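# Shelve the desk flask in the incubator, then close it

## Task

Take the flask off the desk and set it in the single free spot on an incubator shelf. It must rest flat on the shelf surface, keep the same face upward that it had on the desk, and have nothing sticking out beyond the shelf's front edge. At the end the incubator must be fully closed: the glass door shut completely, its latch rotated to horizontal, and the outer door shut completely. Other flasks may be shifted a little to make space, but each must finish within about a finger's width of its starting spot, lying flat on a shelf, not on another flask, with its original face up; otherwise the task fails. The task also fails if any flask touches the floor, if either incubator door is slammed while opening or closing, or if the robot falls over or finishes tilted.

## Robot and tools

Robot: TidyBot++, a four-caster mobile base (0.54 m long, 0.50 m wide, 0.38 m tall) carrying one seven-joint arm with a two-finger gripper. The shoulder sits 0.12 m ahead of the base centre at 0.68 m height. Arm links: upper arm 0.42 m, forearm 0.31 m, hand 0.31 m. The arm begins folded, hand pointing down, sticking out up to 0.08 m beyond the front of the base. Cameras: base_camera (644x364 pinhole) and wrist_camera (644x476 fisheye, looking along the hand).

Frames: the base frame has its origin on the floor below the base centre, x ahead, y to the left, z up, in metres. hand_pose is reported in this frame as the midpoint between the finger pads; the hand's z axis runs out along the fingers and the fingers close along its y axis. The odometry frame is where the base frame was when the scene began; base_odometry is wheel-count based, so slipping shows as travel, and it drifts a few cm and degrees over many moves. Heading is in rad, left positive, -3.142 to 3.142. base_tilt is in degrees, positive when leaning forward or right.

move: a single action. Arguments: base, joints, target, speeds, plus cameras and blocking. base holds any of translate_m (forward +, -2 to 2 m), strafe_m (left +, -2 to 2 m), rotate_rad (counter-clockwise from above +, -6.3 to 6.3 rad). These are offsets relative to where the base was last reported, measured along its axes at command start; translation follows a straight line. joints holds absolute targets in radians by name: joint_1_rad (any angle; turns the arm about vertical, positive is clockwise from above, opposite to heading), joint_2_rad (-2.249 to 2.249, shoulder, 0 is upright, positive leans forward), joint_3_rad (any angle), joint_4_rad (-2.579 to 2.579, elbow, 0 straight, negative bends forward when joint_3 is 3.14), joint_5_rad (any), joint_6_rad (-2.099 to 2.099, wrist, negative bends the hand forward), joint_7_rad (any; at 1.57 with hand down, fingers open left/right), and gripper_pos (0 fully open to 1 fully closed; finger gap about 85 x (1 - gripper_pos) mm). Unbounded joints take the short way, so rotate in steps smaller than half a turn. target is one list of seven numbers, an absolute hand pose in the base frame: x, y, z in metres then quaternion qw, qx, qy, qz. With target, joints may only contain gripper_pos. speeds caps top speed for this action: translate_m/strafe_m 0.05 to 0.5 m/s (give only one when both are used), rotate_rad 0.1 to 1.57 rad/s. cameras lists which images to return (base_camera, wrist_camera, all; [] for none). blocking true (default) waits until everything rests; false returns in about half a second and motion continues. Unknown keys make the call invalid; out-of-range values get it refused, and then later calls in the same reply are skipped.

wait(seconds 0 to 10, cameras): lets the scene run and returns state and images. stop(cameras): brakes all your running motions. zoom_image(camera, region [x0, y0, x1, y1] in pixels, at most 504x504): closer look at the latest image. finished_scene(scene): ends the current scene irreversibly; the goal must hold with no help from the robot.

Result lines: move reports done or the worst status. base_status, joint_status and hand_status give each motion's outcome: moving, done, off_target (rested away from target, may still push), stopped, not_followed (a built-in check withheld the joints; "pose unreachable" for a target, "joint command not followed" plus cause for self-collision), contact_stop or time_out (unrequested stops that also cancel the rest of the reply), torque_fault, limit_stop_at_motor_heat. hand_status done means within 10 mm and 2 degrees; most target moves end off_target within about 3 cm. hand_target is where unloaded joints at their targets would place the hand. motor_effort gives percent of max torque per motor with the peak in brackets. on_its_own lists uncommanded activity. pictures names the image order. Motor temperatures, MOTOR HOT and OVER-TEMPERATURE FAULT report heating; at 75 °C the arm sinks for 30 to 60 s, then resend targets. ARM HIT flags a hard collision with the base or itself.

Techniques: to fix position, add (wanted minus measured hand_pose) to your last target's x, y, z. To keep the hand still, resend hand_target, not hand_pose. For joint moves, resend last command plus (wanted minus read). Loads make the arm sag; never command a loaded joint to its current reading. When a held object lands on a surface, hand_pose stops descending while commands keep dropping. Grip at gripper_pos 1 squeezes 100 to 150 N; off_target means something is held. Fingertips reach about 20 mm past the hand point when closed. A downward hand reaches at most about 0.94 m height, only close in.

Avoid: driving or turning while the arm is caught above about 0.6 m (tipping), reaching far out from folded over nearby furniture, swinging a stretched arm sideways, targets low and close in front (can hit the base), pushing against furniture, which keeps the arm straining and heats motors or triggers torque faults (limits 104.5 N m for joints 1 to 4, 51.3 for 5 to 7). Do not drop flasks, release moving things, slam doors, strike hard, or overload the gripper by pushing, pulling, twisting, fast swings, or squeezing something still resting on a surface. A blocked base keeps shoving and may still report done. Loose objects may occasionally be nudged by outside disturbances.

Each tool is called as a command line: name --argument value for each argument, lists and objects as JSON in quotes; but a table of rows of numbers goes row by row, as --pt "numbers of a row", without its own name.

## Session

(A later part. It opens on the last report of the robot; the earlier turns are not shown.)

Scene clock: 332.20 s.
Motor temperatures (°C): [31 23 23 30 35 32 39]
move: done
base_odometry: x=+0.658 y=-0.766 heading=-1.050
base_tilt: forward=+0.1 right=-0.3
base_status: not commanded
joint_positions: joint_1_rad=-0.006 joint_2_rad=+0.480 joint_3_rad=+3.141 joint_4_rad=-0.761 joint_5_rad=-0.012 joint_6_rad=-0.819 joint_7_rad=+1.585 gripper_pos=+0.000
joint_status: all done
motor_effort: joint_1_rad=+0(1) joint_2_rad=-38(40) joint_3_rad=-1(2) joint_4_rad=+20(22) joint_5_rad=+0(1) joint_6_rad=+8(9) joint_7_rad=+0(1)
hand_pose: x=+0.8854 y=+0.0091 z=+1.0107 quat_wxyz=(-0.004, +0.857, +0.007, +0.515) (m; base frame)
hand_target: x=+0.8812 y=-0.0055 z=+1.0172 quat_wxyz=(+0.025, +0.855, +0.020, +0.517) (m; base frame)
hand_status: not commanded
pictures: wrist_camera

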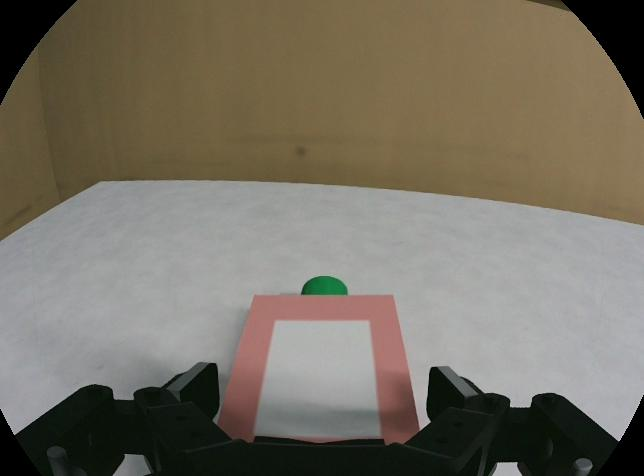

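move --joints '{"joint_1_rad": -0.025}' --cameras '["wrist_camera"]'

Scene clock: 354.80 s.
Motor temperatures (°C): [31 23 23 30 35 32 39]
move: done
base_odometry: x=+0.658 y=-0.766 heading=-1.050
base_tilt: forward=+0.1 right=-0.3
base_status: not commanded
joint_positions: joint_1_rad=-0.019 joint_2_rad=+0.480 joint_3_rad=+3.141 joint_4_rad=-0.761 joint_5_rad=-0.012 joint_6_rad=-0.819 joint_7_rad=+1.585 gripper_pos=+0.000
joint_status: all done
motor_effort: joint_1_rad=+0(3) joint_2_rad=-38(38) joint_3_rad=-2(3) joint_4_rad=+20(21) joint_5_rad=+0(1) joint_6_rad=+8(8) joint_7_rad=+1(1)
hand_pose: x=+0.8852 y=+0.0188 z=+1.0107 quat_wxyz=(-0.007, +0.857, +0.013, +0.515) (m; base frame)
hand_target: x=+0.8811 y=+0.0136 z=+1.0172 quat_wxyz=(+0.018, +0.855, +0.031, +0.518) (m; base frame)
hand_status: not commanded
pictures: wrist_camera

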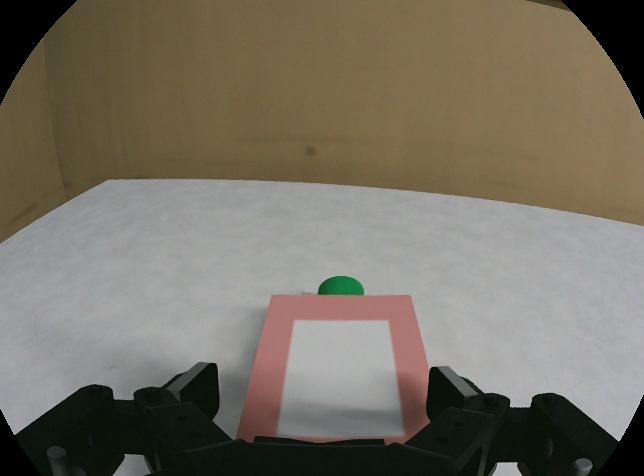

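move --joints '{"joint_1_rad": -0.003}' --cameras '["wrist_camera"]'

Scene clock: 358.80 s.
Motor temperatures (°C): [31 23 23 30 35 32 39]
move: done
base_odometry: x=+0.658 y=-0.766 heading=-1.050
base_tilt: forward=+0.0 right=-0.2
base_status: not commanded
joint_positions: joint_1_rad=-0.009 joint_2_rad=+0.480 joint_3_rad=+3.141 joint_4_rad=-0.761 joint_5_rad=-0.012 joint_6_rad=-0.819 joint_7_rad=+1.585 gripper_pos=+0.000
joint_status: all done
motor_effort: joint_1_rad=+0(2) joint_2_rad=-37(38) joint_3_rad=-1(2) joint_4_rad=+20(21) joint_5_rad=+0(0) joint_6_rad=+8(8) joint_7_rad=+1(1)
hand_pose: x=+0.8854 y=+0.0114 z=+1.0107 quat_wxyz=(-0.005, +0.857, +0.009, +0.515) (m; base frame)
hand_target: x=+0.8812 y=-0.0032 z=+1.0172 quat_wxyz=(+0.024, +0.855, +0.021, +0.517) (m; base frame)
hand_status: not commanded
pictures: wrist_camera

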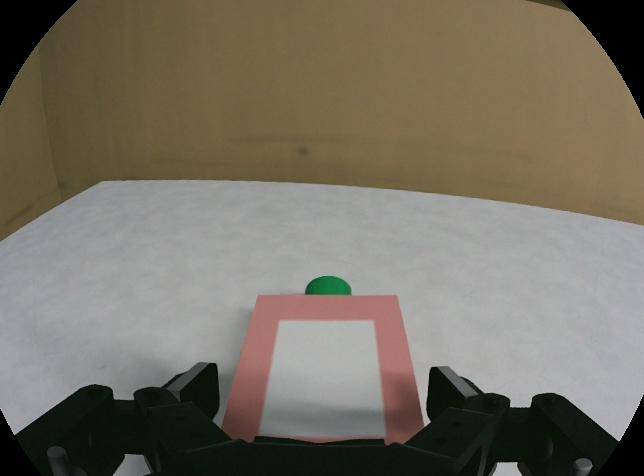

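move --joints '{"joint_2_rad": 0.468, "joint_4_rad": -0.80, "joint_6_rad": -0.82}' --cameras '["wrist_camera"]'

Scene clock: 363.07 s.
Motor temperatures (°C): [31 23 23 30 35 32 39]
move: done
base_odometry: x=+0.658 y=-0.766 heading=-1.050
base_tilt: forward=+0.0 right=-0.3
base_status: not commanded
joint_positions: joint_1_rad=-0.009 joint_2_rad=+0.481 joint_3_rad=+3.141 joint_4_rad=-0.793 joint_5_rad=-0.012 joint_6_rad=-0.819 joint_7_rad=+1.585 gripper_pos=+0.000
joint_status: all done
motor_effort: joint_1_rad=-1(1) joint_2_rad=-38(39) joint_3_rad=-1(2) joint_4_rad=+21(22) joint_5_rad=+0(0) joint_6_rad=+8(9) joint_7_rad=+0(1)
hand_pose: x=+0.8838 y=+0.0113 z=+0.9916 quat_wxyz=(-0.005, +0.866, +0.009, +0.501) (m; base frame)
hand_target: x=+0.8794 y=-0.0032 z=+0.9972 quat_wxyz=(+0.024, +0.864, +0.022, +0.502) (m; base frame)
hand_status: not commanded
pictures: wrist_camera

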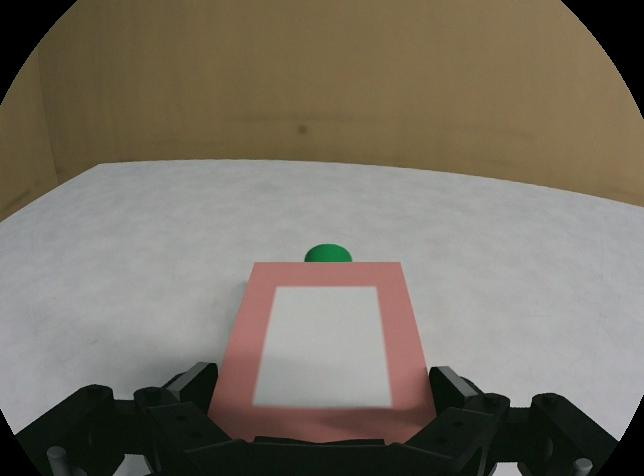

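move --joints '{"joint_4_rad": -0.815}' --cameras '["wrist_camera"]'

Scene clock: 368.17 s.
Motor temperatures (°C): [31 23 23 30 35 32 39]
move: done
base_odometry: x=+0.658 y=-0.766 heading=-1.050
base_tilt: forward=+0.1 right=-0.3
base_status: not commanded
joint_positions: joint_1_rad=-0.009 joint_2_rad=+0.480 joint_3_rad=+3.141 joint_4_rad=-0.806 joint_5_rad=-0.012 joint_6_rad=-0.819 joint_7_rad=+1.585 gripper_pos=+0.000
joint_status: all done
motor_effort: joint_1_rad=-1(1) joint_2_rad=-38(40) joint_3_rad=-2(2) joint_4_rad=+21(22) joint_5_rad=+0(1) joint_6_rad=+8(8) joint_7_rad=+1(1)
hand_pose: x=+0.8829 y=+0.0113 z=+0.9841 quat_wxyz=(-0.005, +0.869, +0.009, +0.495) (m; base frame)
hand_target: x=+0.8785 y=-0.0032 z=+0.9887 quat_wxyz=(+0.024, +0.868, +0.022, +0.496) (m; base frame)
hand_status: not commanded
pictures: wrist_camera

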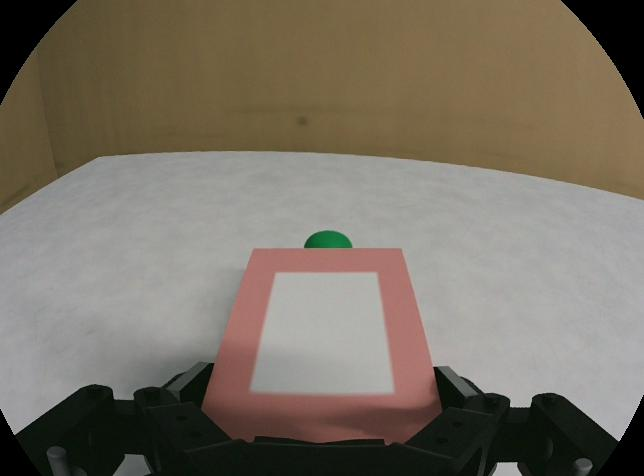

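move --joints '{"gripper_pos": 0.25}' --cameras '["wrist_camera"]'

Scene clock: 375.97 s.
Motor temperatures (°C): [31 23 23 30 35 32 39]
move: off_target
base_odometry: x=+0.658 y=-0.766 heading=-1.050
base_tilt: forward=+0.0 right=-0.4
base_status: not commanded
joint_positions: joint_1_rad=-0.009 joint_2_rad=+0.479 joint_3_rad=+3.141 joint_4_rad=-0.807 joint_5_rad=-0.012 joint_6_rad=-0.819 joint_7_rad=+1.585 gripper_pos=+0.043
joint_status: gripper_pos off_target (ended at +0.043, target +0.250)
motor_effort: joint_1_rad=-1(1) joint_2_rad=-37(39) joint_3_rad=-1(2) joint_4_rad=+20(22) joint_5_rad=+0(1) joint_6_rad=+7(9) joint_7_rad=+1(1)
hand_pose: x=+0.8826 y=+0.0113 z=+0.9848 quat_wxyz=(-0.005, +0.869, +0.009, +0.495) (m; base frame)
hand_target: x=+0.8785 y=-0.0032 z=+0.9887 quat_wxyz=(+0.024, +0.868, +0.022, +0.496) (m; base frame)
hand_status: not commanded
pictures: wrist_camera

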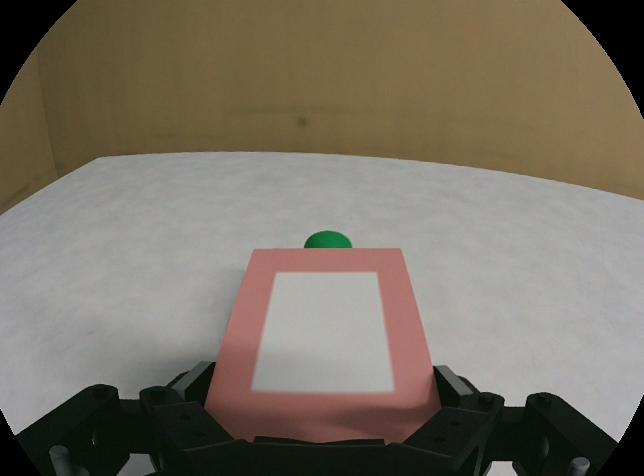

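move --joints '{"joint_4_rad": -0.65, "joint_6_rad": -0.98}' --cameras '["wrist_camera"]'

Scene clock: 382.07 s.
Motor temperatures (°C): [31 23 23 30 35 32 39]
move: done
base_odometry: x=+0.658 y=-0.766 heading=-1.050
base_tilt: forward=+0.1 right=-0.3
base_status: not commanded
joint_positions: joint_1_rad=-0.009 joint_2_rad=+0.481 joint_3_rad=+3.141 joint_4_rad=-0.669 joint_5_rad=-0.012 joint_6_rad=-0.930 joint_7_rad=+1.585 gripper_pos=+0.043
joint_status: all done
motor_effort: joint_1_rad=+0(1) joint_2_rad=-38(41) joint_3_rad=-1(2) joint_4_rad=+21(23) joint_5_rad=+0(1) joint_6_rad=+9(9) joint_7_rad=+0(1)
hand_pose: x=+0.8723 y=+0.0115 z=+1.0318 quat_wxyz=(-0.005, +0.862, +0.009, +0.506) (m; base frame)
hand_target: x=+0.8605 y=-0.0042 z=+1.0383 quat_wxyz=(+0.024, +0.867, +0.019, +0.498) (m; base frame)
hand_status: not commanded
pictures: wrist_camera

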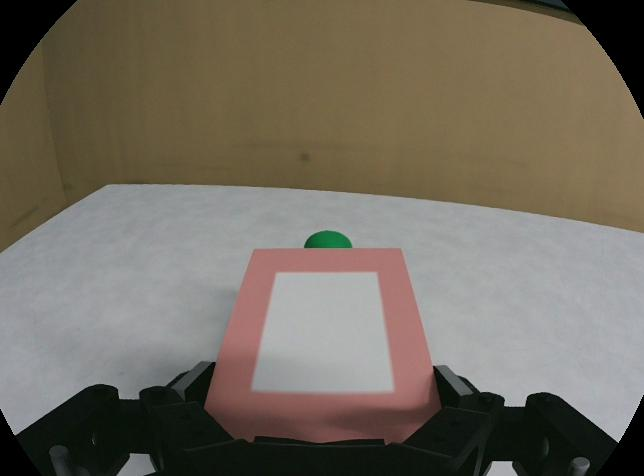

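move --base '{"translate_m": -0.7}' --speeds '{"translate_m": 0.25}' --cameras '[]'

move --base '{"rotate_rad": -1.59}' --speeds '{"rotate_rad": 0.5}'

Scene clock: 422.27 s.
Motor temperatures (°C): [31 23 23 30 35 32 39]
move: done
base_odometry: x=+0.310 y=-0.159 heading=-1.051
base_tilt: forward=+0.0 right=-0.3
base_status: done
joint_positions: joint_1_rad=-0.009 joint_2_rad=+0.480 joint_3_rad=+3.141 joint_4_rad=-0.669 joint_5_rad=-0.012 joint_6_rad=-0.934 joint_7_rad=+1.585 gripper_pos=+0.043
joint_status: not commanded
motor_effort: joint_1_rad=+0(2) joint_2_rad=-38(42) joint_3_rad=-1(2) joint_4_rad=+21(22) joint_5_rad=+0(1) joint_6_rad=+9(9) joint_7_rad=+1(1)
hand_pose: x=+0.8714 y=+0.0114 z=+1.0312 quat_wxyz=(-0.005, +0.863, +0.009, +0.505) (m; base frame)
hand_target: x=+0.8605 y=-0.0042 z=+1.0383 quat_wxyz=(+0.024, +0.867, +0.019, +0.498) (m; base frame)
hand_status: not commanded
pictures: none
No camera images: "cameras" was empty.

Scene clock: 426.37 s.
Motor temperatures (°C): [31 23 23 30 35 32 39]
move: done
base_odometry: x=+0.310 y=-0.159 heading=-2.640
base_tilt: forward=+0.0 right=-0.4
base_status: done
joint_positions: joint_1_rad=-0.001 joint_2_rad=+0.480 joint_3_rad=+3.141 joint_4_rad=-0.669 joint_5_rad=-0.012 joint_6_rad=-0.934 joint_7_rad=+1.585 gripper_pos=+0.043
joint_status: not commanded
motor_effort: joint_1_rad=+0(5) joint_2_rad=-38(40) joint_3_rad=-1(4) joint_4_rad=+21(22) joint_5_rad=+0(1) joint_6_rad=+8(9) joint_7_rad=+0(1)
hand_pose: x=+0.8714 y=+0.0053 z=+1.0312 quat_wxyz=(-0.003, +0.863, +0.006, +0.505) (m; base frame)
hand_target: x=+0.8605 y=-0.0042 z=+1.0383 quat_wxyz=(+0.024, +0.867, +0.019, +0.498) (m; base frame)
hand_status: not commanded
pictures: base_camera, wrist_camera

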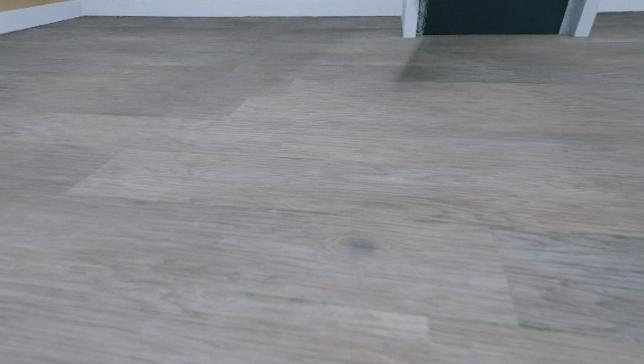

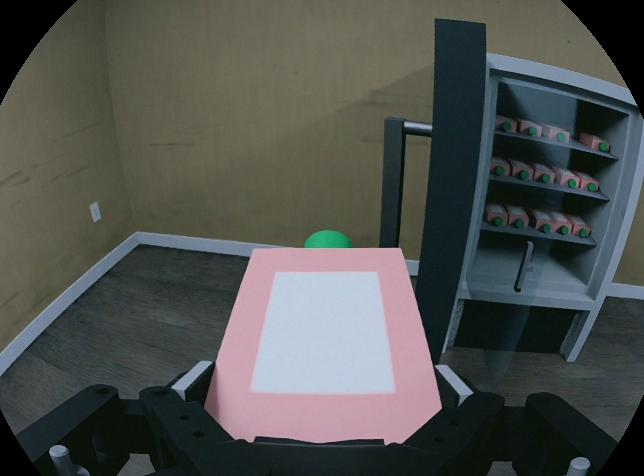

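move --base '{"strafe_m": -0.84, "translate_m": -0.05}' --speeds '{"strafe_m": 0.25}'

Scene clock: 442.07 s.
Motor temperatures (°C): [31 23 23 30 35 32 39]
move: done
base_odometry: x=-0.050 y=+0.602 heading=-2.641
base_tilt: forward=+0.0 right=-0.2
base_status: done
joint_positions: joint_1_rad=+0.000 joint_2_rad=+0.480 joint_3_rad=+3.141 joint_4_rad=-0.669 joint_5_rad=-0.012 joint_6_rad=-0.934 joint_7_rad=+1.585 gripper_pos=+0.043
joint_status: not commanded
motor_effort: joint_1_rad=+0(4) joint_2_rad=-38(40) joint_3_rad=-1(3) joint_4_rad=+21(21) joint_5_rad=+0(1) joint_6_rad=+9(9) joint_7_rad=+0(1)
hand_pose: x=+0.8714 y=+0.0043 z=+1.0312 quat_wxyz=(-0.003, +0.863, +0.005, +0.505) (m; base frame)
hand_target: x=+0.8605 y=-0.0042 z=+1.0383 quat_wxyz=(+0.024, +0.867, +0.019, +0.498) (m; base frame)
hand_status: not commanded
pictures: base_camera, wrist_camera

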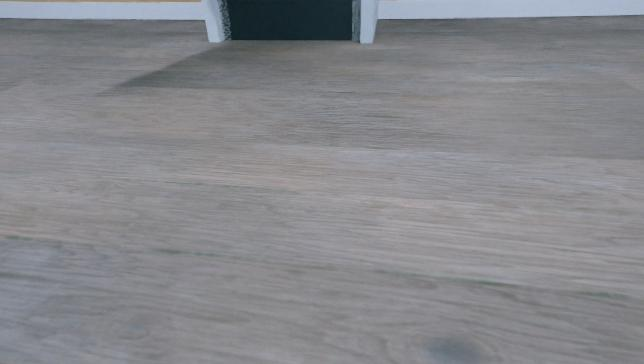

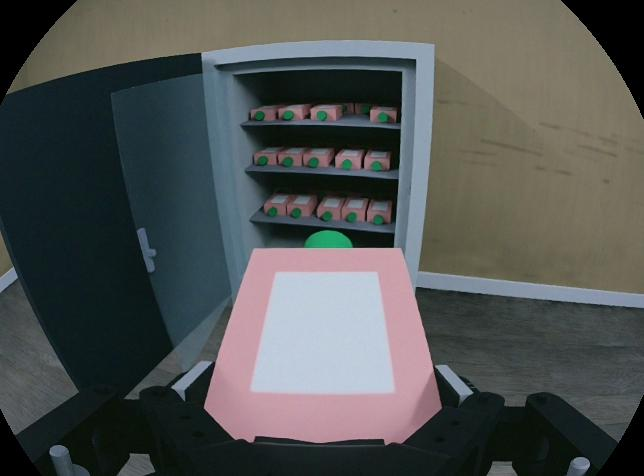

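move --base '{"strafe_m": -0.115, "translate_m": 0.5}' --speeds '{"translate_m": 0.25}'

zoom_image --camera "wrist_camera" --region '[160, 20, 480, 260]'

Scene clock: 457.20 s.
Motor temperatures (°C): [31 23 23 30 35 32 39]
move: done
base_odometry: x=-0.544 y=+0.463 heading=-2.641
base_tilt: forward=+0.1 right=-0.3
base_status: done
joint_positions: joint_1_rad=+0.000 joint_2_rad=+0.484 joint_3_rad=+3.141 joint_4_rad=-0.668 joint_5_rad=-0.012 joint_6_rad=-0.935 joint_7_rad=+1.585 gripper_pos=+0.043
joint_status: not commanded
motor_effort: joint_1_rad=-1(2) joint_2_rad=-38(41) joint_3_rad=-1(3) joint_4_rad=+21(22) joint_5_rad=+0(1) joint_6_rad=+9(9) joint_7_rad=+1(1)
hand_pose: x=+0.8725 y=+0.0044 z=+1.0285 quat_wxyz=(-0.003, +0.864, +0.005, +0.503) (m; base frame)
hand_target: x=+0.8605 y=-0.0042 z=+1.0383 quat_wxyz=(+0.024, +0.867, +0.019, +0.498) (m; base frame)
hand_status: not commanded
pictures: base_camera, wrist_camera

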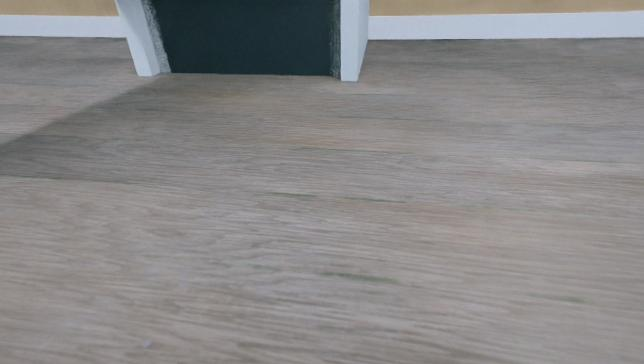

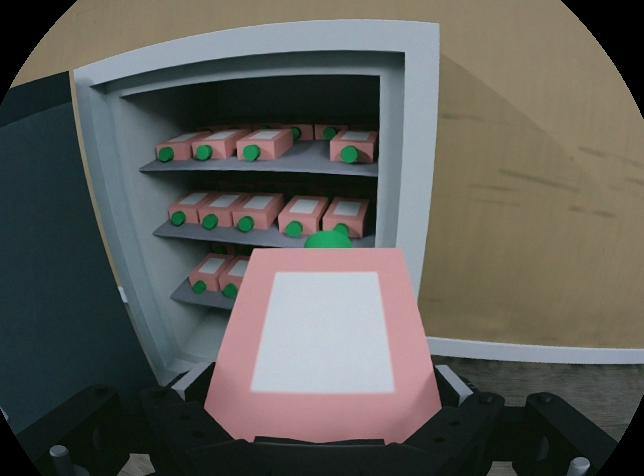

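Scaled by 1.575.

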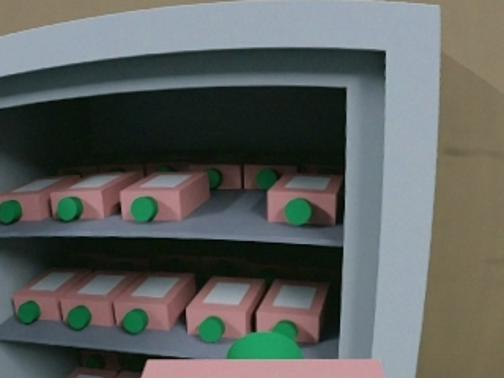

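move --base '{"strafe_m": 0.039, "translate_m": 0.4}' --speeds '{"translate_m": 0.2}'

zoom_image --camera "wrist_camera" --region '[160, 60, 480, 300]'

Scene clock: 490.23 s.
Motor temperatures (°C): [31 23 23 30 35 32 39]
move: done
base_odometry: x=-0.876 y=+0.237 heading=-2.642
base_tilt: forward=+0.1 right=-0.4
base_status: done
joint_positions: joint_1_rad=+0.000 joint_2_rad=+0.486 joint_3_rad=+3.141 joint_4_rad=-0.668 joint_5_rad=-0.012 joint_6_rad=-0.936 joint_7_rad=+1.585 gripper_pos=+0.043
joint_status: not commanded
motor_effort: joint_1_rad=+0(2) joint_2_rad=-39(42) joint_3_rad=-2(2) joint_4_rad=+21(22) joint_5_rad=+0(1) joint_6_rad=+9(9) joint_7_rad=+0(1)
hand_pose: x=+0.8730 y=+0.0044 z=+1.0269 quat_wxyz=(-0.003, +0.865, +0.005, +0.502) (m; base frame)
hand_target: x=+0.8605 y=-0.0042 z=+1.0383 quat_wxyz=(+0.024, +0.867, +0.019, +0.498) (m; base frame)
hand_status: not commanded
pictures: base_camera, wrist_camera

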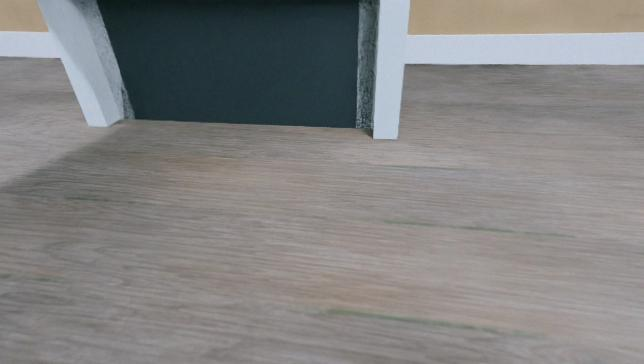

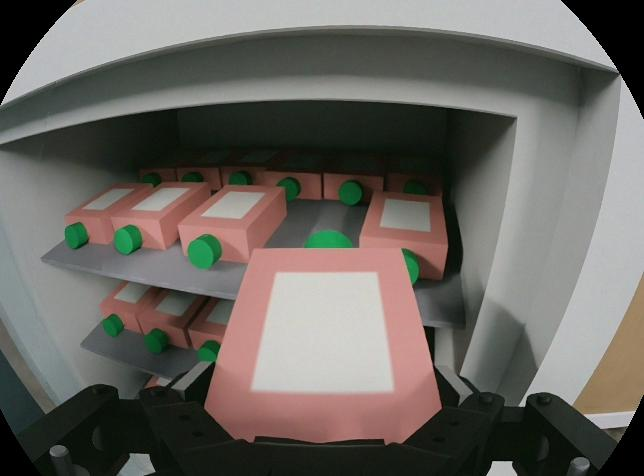

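Scaled by 1.575.

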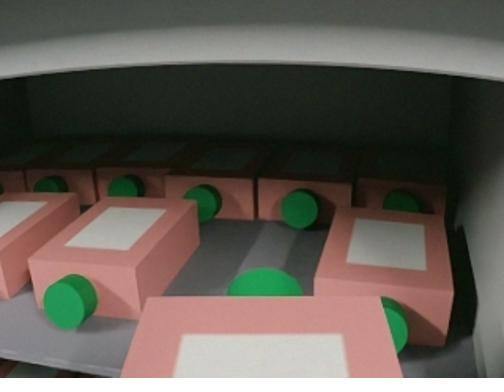

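move

Scene clock: 523.93 s.
Motor temperatures (°C): [31 24 23 30 35 32 39]
base_odometry: x=-0.876 y=+0.237 heading=-2.642
base_tilt: forward=+0.1 right=-0.3
base_status: done
joint_positions: joint_1_rad=+0.000 joint_2_rad=+0.486 joint_3_rad=+3.141 joint_4_rad=-0.668 joint_5_rad=-0.012 joint_6_rad=-0.936 joint_7_rad=+1.585 gripper_pos=+0.043
joint_status: not commanded
motor_effort: joint_1_rad=+0(2) joint_2_rad=-39(42) joint_3_rad=-1(2) joint_4_rad=+21(22) joint_5_rad=+0(1) joint_6_rad=+9(9) joint_7_rad=+0(1)
hand_pose: x=+0.8730 y=+0.0044 z=+1.0269 quat_wxyz=(-0.003, +0.865, +0.005, +0.502) (m; base frame)
hand_target: x=+0.8605 y=-0.0042 z=+1.0383 quat_wxyz=(+0.024, +0.867, +0.019, +0.498) (m; base frame)
hand_status: not commanded
pictures: base_camera, wrist_camera

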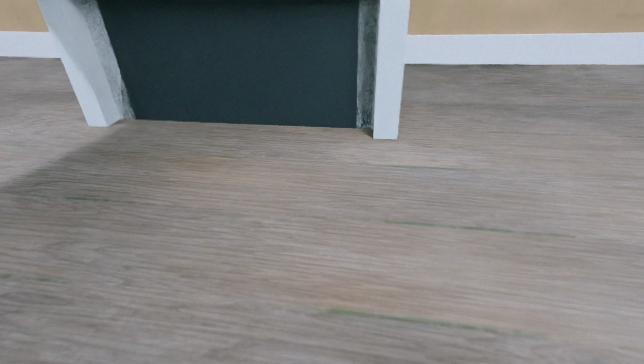

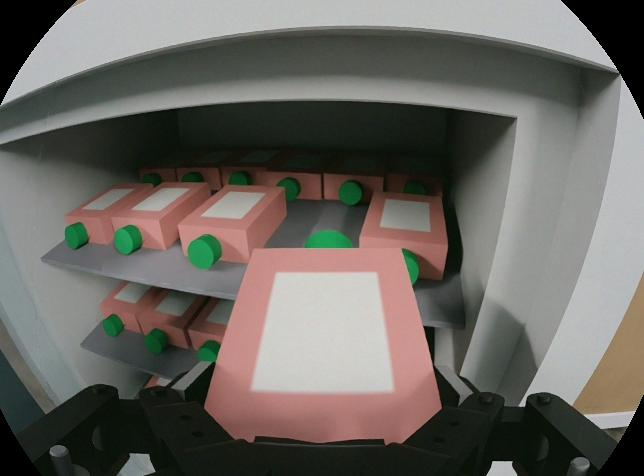

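move --base '{"rotate_rad": -0.1, "strafe_m": 0.1}' --speeds '{"rotate_rad": 0.15, "strafe_m": 0.1}'

Scene clock: 548.30 s.
Motor temperatures (°C): [31 24 23 30 35 32 39]
move: done
base_odometry: x=-0.828 y=+0.149 heading=-2.742
base_tilt: forward=+0.1 right=-0.3
base_status: done
joint_positions: joint_1_rad=-0.005 joint_2_rad=+0.486 joint_3_rad=+3.141 joint_4_rad=-0.668 joint_5_rad=-0.012 joint_6_rad=-0.936 joint_7_rad=+1.585 gripper_pos=+0.043
joint_status: not commanded
motor_effort: joint_1_rad=-1(4) joint_2_rad=-38(39) joint_3_rad=-1(4) joint_4_rad=+21(22) joint_5_rad=+0(1) joint_6_rad=+9(9) joint_7_rad=+1(1)
hand_pose: x=+0.8730 y=+0.0084 z=+1.0269 quat_wxyz=(-0.004, +0.865, +0.008, +0.502) (m; base frame)
hand_target: x=+0.8605 y=-0.0042 z=+1.0383 quat_wxyz=(+0.024, +0.867, +0.019, +0.498) (m; base frame)
hand_status: not commanded
pictures: base_camera, wrist_camera

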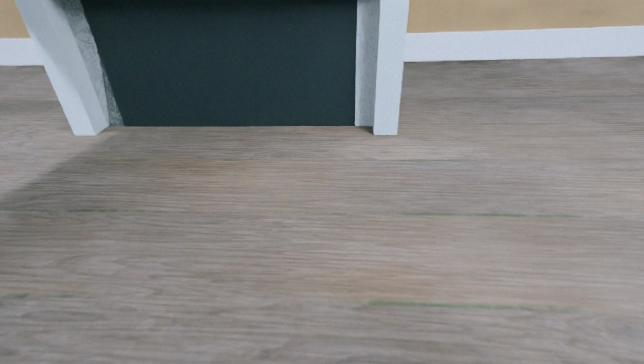

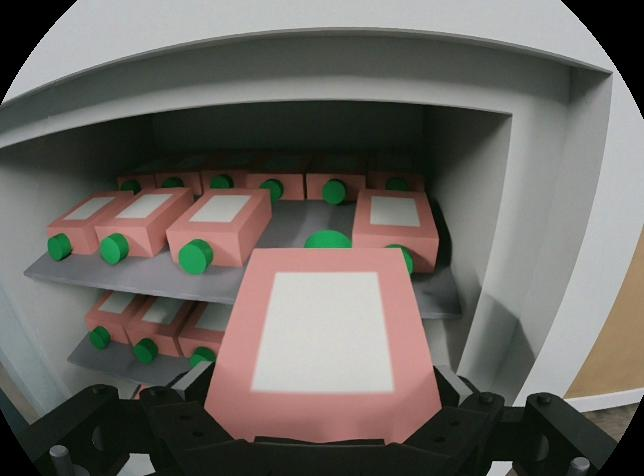

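move --base '{"strafe_m": 0.022, "translate_m": 0.1}' --speeds '{"translate_m": 0.08}'

zoom_image --camera "wrist_camera" --region '[160, 120, 480, 360]'

Scene clock: 557.50 s.
Motor temperatures (°C): [31 24 23 30 35 32 39]
move: done
base_odometry: x=-0.912 y=+0.090 heading=-2.742
base_tilt: forward=+0.1 right=-0.3
base_status: done
joint_positions: joint_1_rad=-0.005 joint_2_rad=+0.485 joint_3_rad=+3.141 joint_4_rad=-0.668 joint_5_rad=-0.012 joint_6_rad=-0.937 joint_7_rad=+1.585 gripper_pos=+0.043
joint_status: not commanded
motor_effort: joint_1_rad=-1(2) joint_2_rad=-39(42) joint_3_rad=-1(3) joint_4_rad=+21(22) joint_5_rad=+0(1) joint_6_rad=+8(10) joint_7_rad=+1(1)
hand_pose: x=+0.8727 y=+0.0083 z=+1.0273 quat_wxyz=(-0.004, +0.865, +0.008, +0.502) (m; base frame)
hand_target: x=+0.8605 y=-0.0042 z=+1.0383 quat_wxyz=(+0.024, +0.867, +0.019, +0.498) (m; base frame)
hand_status: not commanded
pictures: base_camera, wrist_camera

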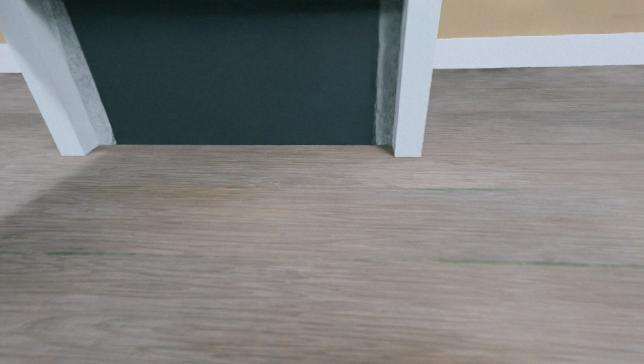

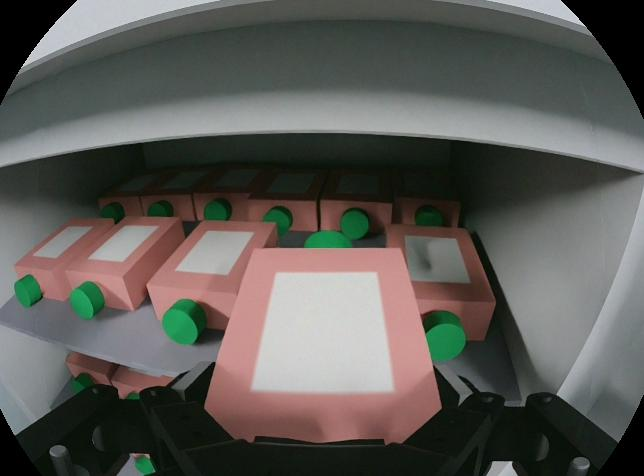

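Scaled by 1.575.

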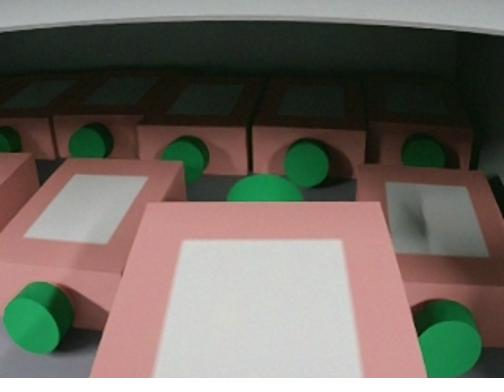

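move --joints '{"joint_4_rad": -0.72, "joint_6_rad": -0.91}'

zoom_image --camera "wrist_camera" --region '[160, 120, 480, 360]'

Scene clock: 573.23 s.
Motor temperatures (°C): [31 24 23 30 35 32 39]
move: done
base_odometry: x=-0.912 y=+0.090 heading=-2.742
base_tilt: forward=+0.0 right=-0.3
base_status: not commanded
joint_positions: joint_1_rad=-0.005 joint_2_rad=+0.486 joint_3_rad=+3.141 joint_4_rad=-0.720 joint_5_rad=-0.012 joint_6_rad=-0.929 joint_7_rad=+1.585 gripper_pos=+0.043
joint_status: all done
motor_effort: joint_1_rad=+0(1) joint_2_rad=-39(41) joint_3_rad=-1(2) joint_4_rad=+21(22) joint_5_rad=+0(1) joint_6_rad=+8(10) joint_7_rad=+0(1)
hand_pose: x=+0.8723 y=+0.0083 z=+0.9994 quat_wxyz=(-0.004, +0.876, +0.008, +0.482) (m; base frame)
hand_target: x=+0.8694 y=-0.0038 z=+1.0182 quat_wxyz=(+0.024, +0.867, +0.020, +0.498) (m; base frame)
hand_status: not commanded
pictures: base_camera, wrist_camera

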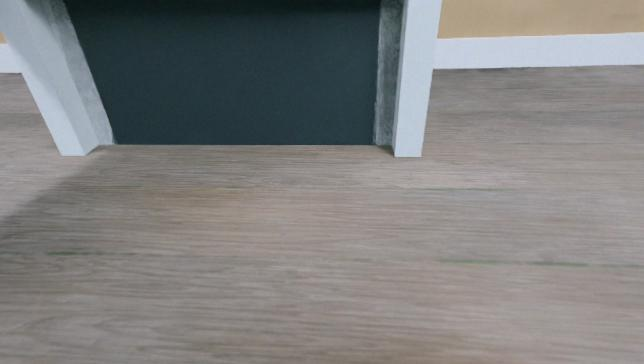

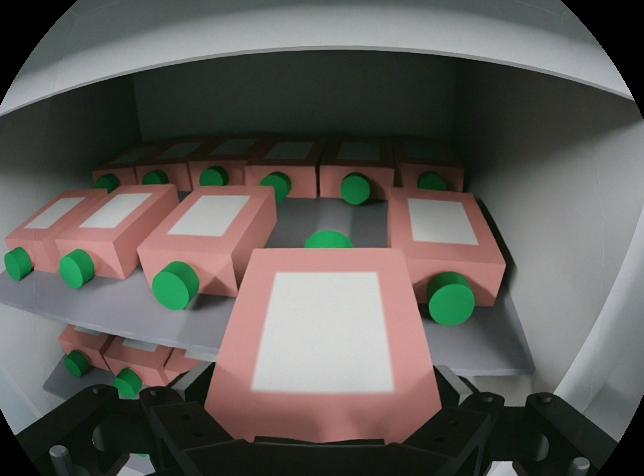

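Scaled by 1.575.

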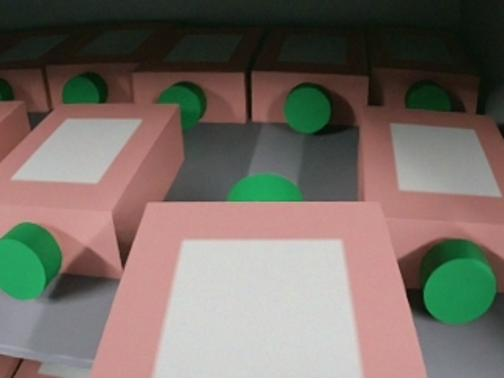

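move --joints '{"joint_6_rad": -0.86}'

move --base '{"translate_m": 0.13, "strafe_m": -0.003}' --speeds '{"translate_m": 0.06}'

Scene clock: 587.20 s.
Motor temperatures (°C): [31 24 23 30 35 32 39]
move: done
base_odometry: x=-0.912 y=+0.090 heading=-2.742
base_tilt: forward=+0.1 right=-0.3
base_status: not commanded
joint_positions: joint_1_rad=-0.005 joint_2_rad=+0.486 joint_3_rad=+3.141 joint_4_rad=-0.720 joint_5_rad=-0.012 joint_6_rad=-0.885 joint_7_rad=+1.585 gripper_pos=+0.043
joint_status: all done
motor_effort: joint_1_rad=+0(1) joint_2_rad=-39(40) joint_3_rad=-2(2) joint_4_rad=+21(22) joint_5_rad=+0(0) joint_6_rad=+8(9) joint_7_rad=+1(1)
hand_pose: x=+0.8793 y=+0.0082 z=+1.0110 quat_wxyz=(-0.004, +0.865, +0.007, +0.501) (m; base frame)
hand_target: x=+0.8769 y=-0.0035 z=+1.0319 quat_wxyz=(+0.024, +0.854, +0.020, +0.520) (m; base frame)
hand_status: not commanded
pictures: base_camera, wrist_camera

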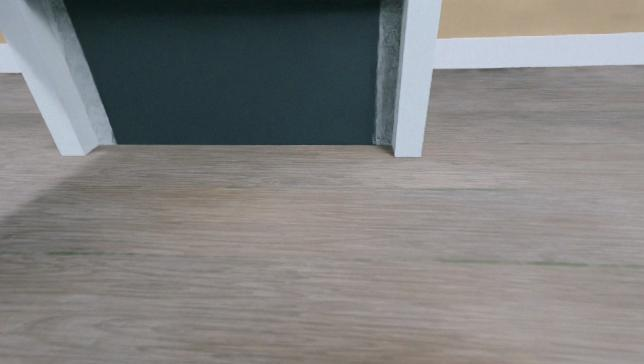

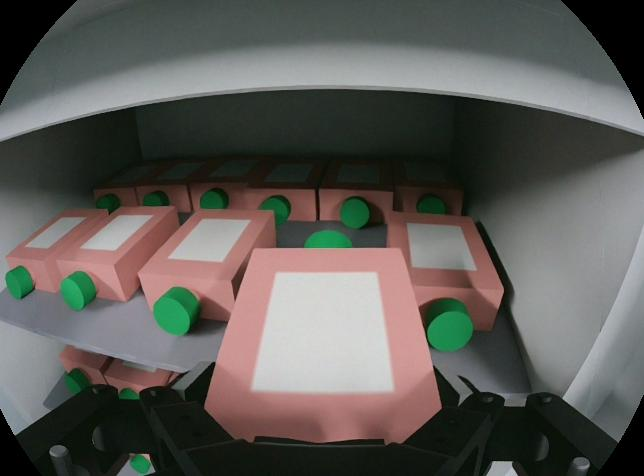

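Scene clock: 589.90 s.
Motor temperatures (°C): [31 24 23 30 35 32 39]
move: done
base_odometry: x=-1.032 y=+0.042 heading=-2.742
base_tilt: forward=+0.0 right=-0.3
base_status: done
joint_positions: joint_1_rad=-0.005 joint_2_rad=+0.417 joint_3_rad=+3.141 joint_4_rad=-0.806 joint_5_rad=-0.008 joint_6_rad=-0.915 joint_7_rad=+1.597 gripper_pos=+0.043
joint_status: not commanded
motor_effort: joint_1_rad=+1(2) joint_2_rad=-25(41) joint_3_rad=-1(2) joint_4_rad=+35(37) joint_5_rad=-3(4) joint_6_rad=+17(20) joint_7_rad=-6(7)
hand_pose: x=+0.8476 y=+0.0073 z=+1.0065 quat_wxyz=(+0.001, +0.877, +0.013, +0.481) (m; base frame)
hand_target: x=+0.8769 y=-0.0035 z=+1.0319 quat_wxyz=(+0.024, +0.854, +0.020, +0.520) (m; base frame)
hand_status: not commanded
pictures: base_camera, wrist_camera

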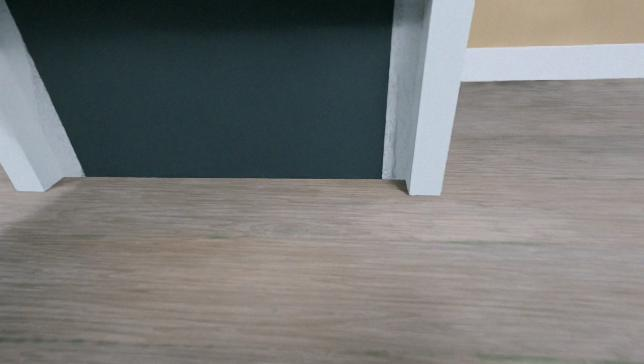

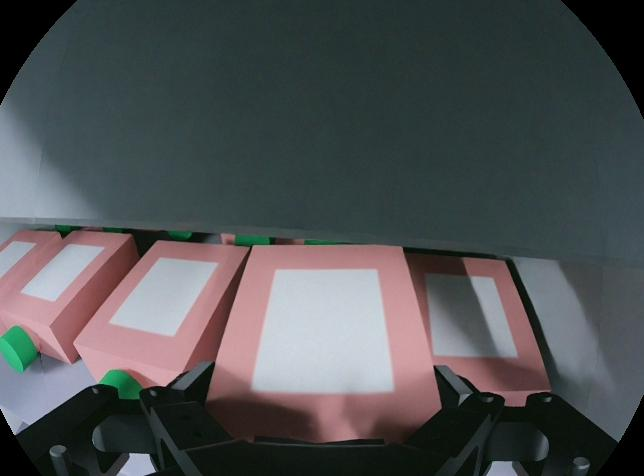

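move --base '{"translate_m": -0.025}' --speeds '{"translate_m": 0.05}'

zoom_image --camera "wrist_camera" --region '[60, 160, 564, 476]'

Scene clock: 638.33 s.
Motor temperatures (°C): [31 23 23 31 35 32 39]
move: done
base_odometry: x=-1.009 y=+0.052 heading=-2.742
base_tilt: forward=+0.1 right=-0.3
base_status: done
joint_positions: joint_1_rad=-0.005 joint_2_rad=+0.473 joint_3_rad=+3.141 joint_4_rad=-0.741 joint_5_rad=-0.007 joint_6_rad=-0.885 joint_7_rad=+1.597 gripper_pos=+0.043
joint_status: not commanded
motor_effort: joint_1_rad=+0(2) joint_2_rad=-38(41) joint_3_rad=-1(3) joint_4_rad=+21(33) joint_5_rad=+0(3) joint_6_rad=+8(18) joint_7_rad=+0(5)
hand_pose: x=+0.8740 y=+0.0072 z=+1.0091 quat_wxyz=(+0.001, +0.867, +0.013, +0.498) (m; base frame)
hand_target: x=+0.8769 y=-0.0035 z=+1.0319 quat_wxyz=(+0.024, +0.854, +0.020, +0.520) (m; base frame)
hand_status: not commanded
pictures: base_camera, wrist_camera

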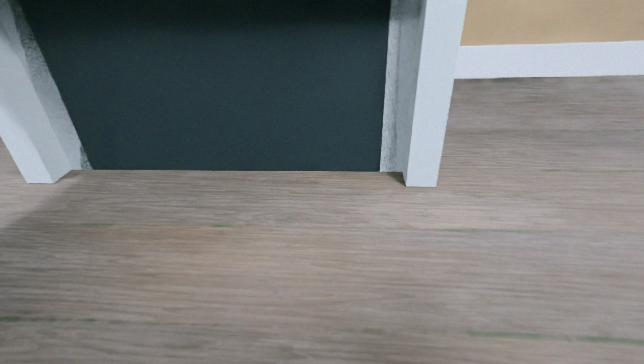

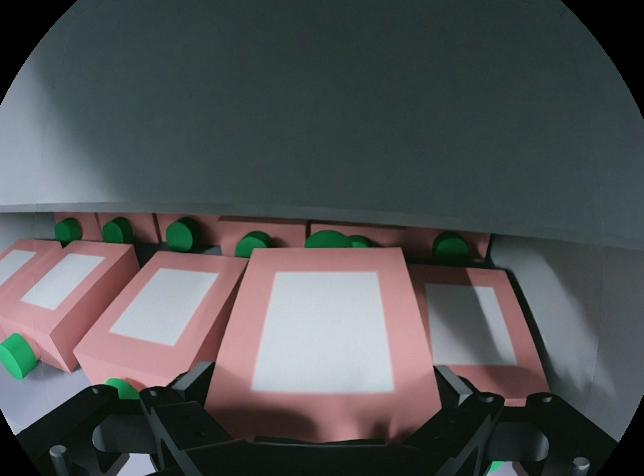

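Scaled by 1.000.

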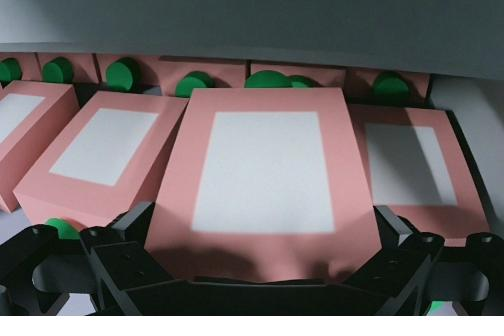

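move --base '{"strafe_m": 0.008}' --speeds '{"strafe_m": 0.05}'

move --joints '{"joint_4_rad": -0.77, "joint_6_rad": -0.85}'

zoom_image --camera "wrist_camera" --region '[60, 160, 564, 476]'

Scene clock: 675.20 s.
Motor temperatures (°C): [31 23 23 31 35 32 39]
move: done
base_odometry: x=-1.006 y=+0.045 heading=-2.742
base_tilt: forward=+0.1 right=-0.3
base_status: done
joint_positions: joint_1_rad=-0.006 joint_2_rad=+0.473 joint_3_rad=+3.141 joint_4_rad=-0.741 joint_5_rad=-0.007 joint_6_rad=-0.885 joint_7_rad=+1.597 gripper_pos=+0.043
joint_status: not commanded
motor_effort: joint_1_rad=-1(4) joint_2_rad=-38(40) joint_3_rad=-2(3) joint_4_rad=+21(22) joint_5_rad=+0(1) joint_6_rad=+9(9) joint_7_rad=+0(1)
hand_pose: x=+0.8740 y=+0.0077 z=+1.0091 quat_wxyz=(+0.001, +0.867, +0.013, +0.498) (m; base frame)
hand_target: x=+0.8769 y=-0.0035 z=+1.0319 quat_wxyz=(+0.024, +0.854, +0.020, +0.520) (m; base frame)
hand_status: not commanded
pictures: base_camera, wrist_camera

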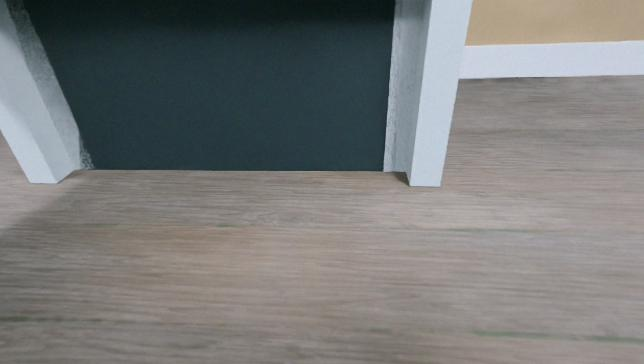

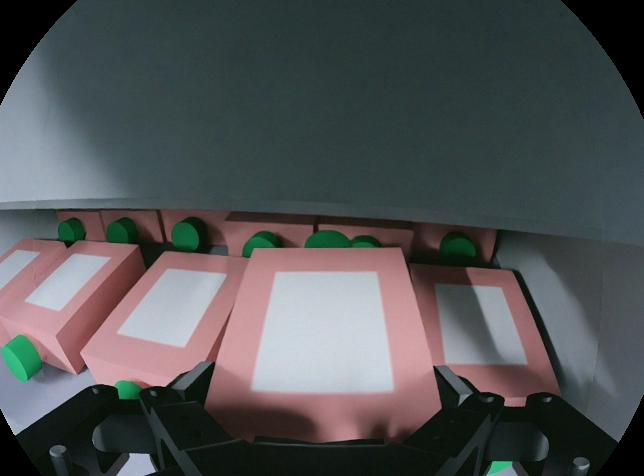

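Scene clock: 675.97 s.
Motor temperatures (°C): [31 23 23 31 35 32 39]
move: done
base_odometry: x=-1.006 y=+0.045 heading=-2.742
base_tilt: forward=+0.1 right=-0.3
base_status: not commanded
joint_positions: joint_1_rad=-0.006 joint_2_rad=+0.474 joint_3_rad=+3.141 joint_4_rad=-0.770 joint_5_rad=-0.007 joint_6_rad=-0.885 joint_7_rad=+1.597 gripper_pos=+0.043
joint_status: all done
motor_effort: joint_1_rad=+0(2) joint_2_rad=-38(40) joint_3_rad=-1(2) joint_4_rad=+21(22) joint_5_rad=+0(1) joint_6_rad=+8(9) joint_7_rad=+0(1)
hand_pose: x=+0.8728 y=+0.0077 z=+0.9916 quat_wxyz=(+0.001, +0.875, +0.013, +0.484) (m; base frame)
hand_target: x=+0.8765 y=-0.0034 z=+1.0062 quat_wxyz=(+0.024, +0.864, +0.021, +0.502) (m; base frame)
hand_status: not commanded
pictures: base_camera, wrist_camera

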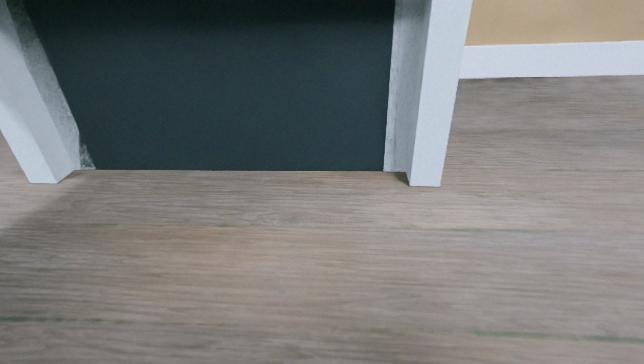

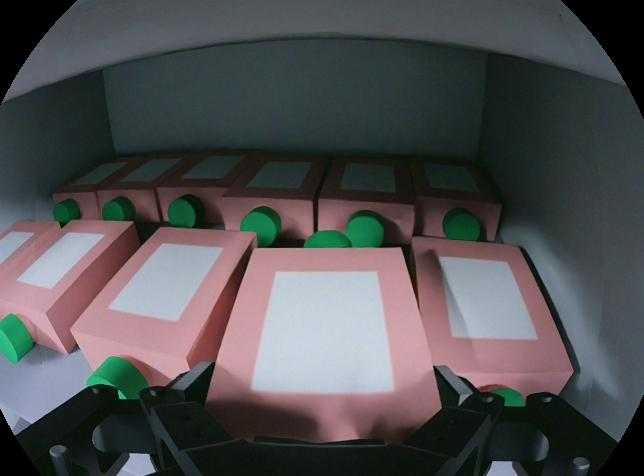

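Scaled by 1.000.

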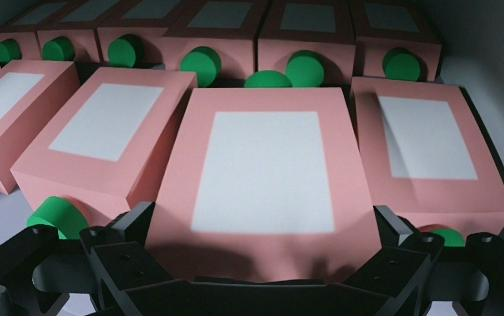

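move --joints '{"joint_4_rad": -0.805, "joint_6_rad": -0.81}'

zoom_image --camera "wrist_camera" --region '[60, 160, 564, 476]'

Scene clock: 686.97 s.
Motor temperatures (°C): [31 23 23 31 35 32 39]
move: done
base_odometry: x=-1.006 y=+0.045 heading=-2.742
base_tilt: forward=+0.0 right=-0.3
base_status: not commanded
joint_positions: joint_1_rad=-0.006 joint_2_rad=+0.469 joint_3_rad=+3.141 joint_4_rad=-0.793 joint_5_rad=-0.007 joint_6_rad=-0.850 joint_7_rad=+1.597 gripper_pos=+0.043
joint_status: all done
motor_effort: joint_1_rad=+0(1) joint_2_rad=-34(38) joint_3_rad=-1(2) joint_4_rad=+20(22) joint_5_rad=+0(1) joint_6_rad=+9(9) joint_7_rad=+0(1)
hand_pose: x=+0.8753 y=+0.0076 z=+0.9924 quat_wxyz=(+0.001, +0.870, +0.013, +0.492) (m; base frame)
hand_target: x=+0.8807 y=-0.0031 z=+0.9971 quat_wxyz=(+0.024, +0.863, +0.022, +0.505) (m; base frame)
hand_status: not commanded
pictures: base_camera, wrist_camera

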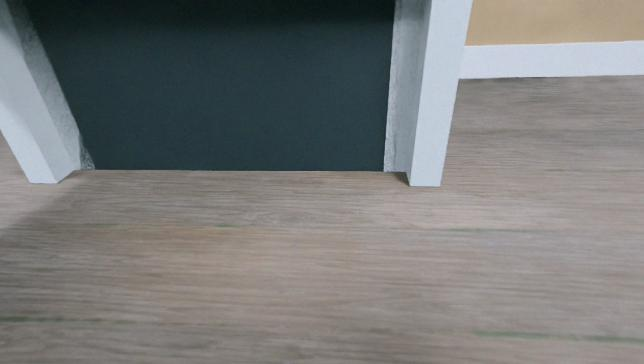

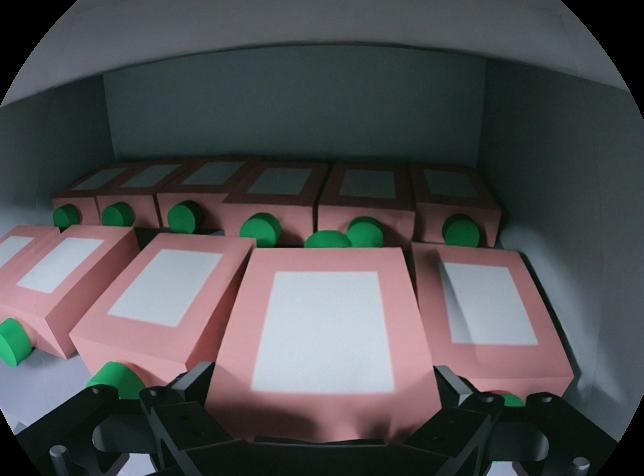

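Scaled by 1.000.

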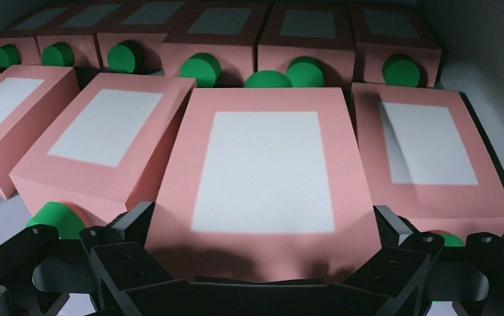

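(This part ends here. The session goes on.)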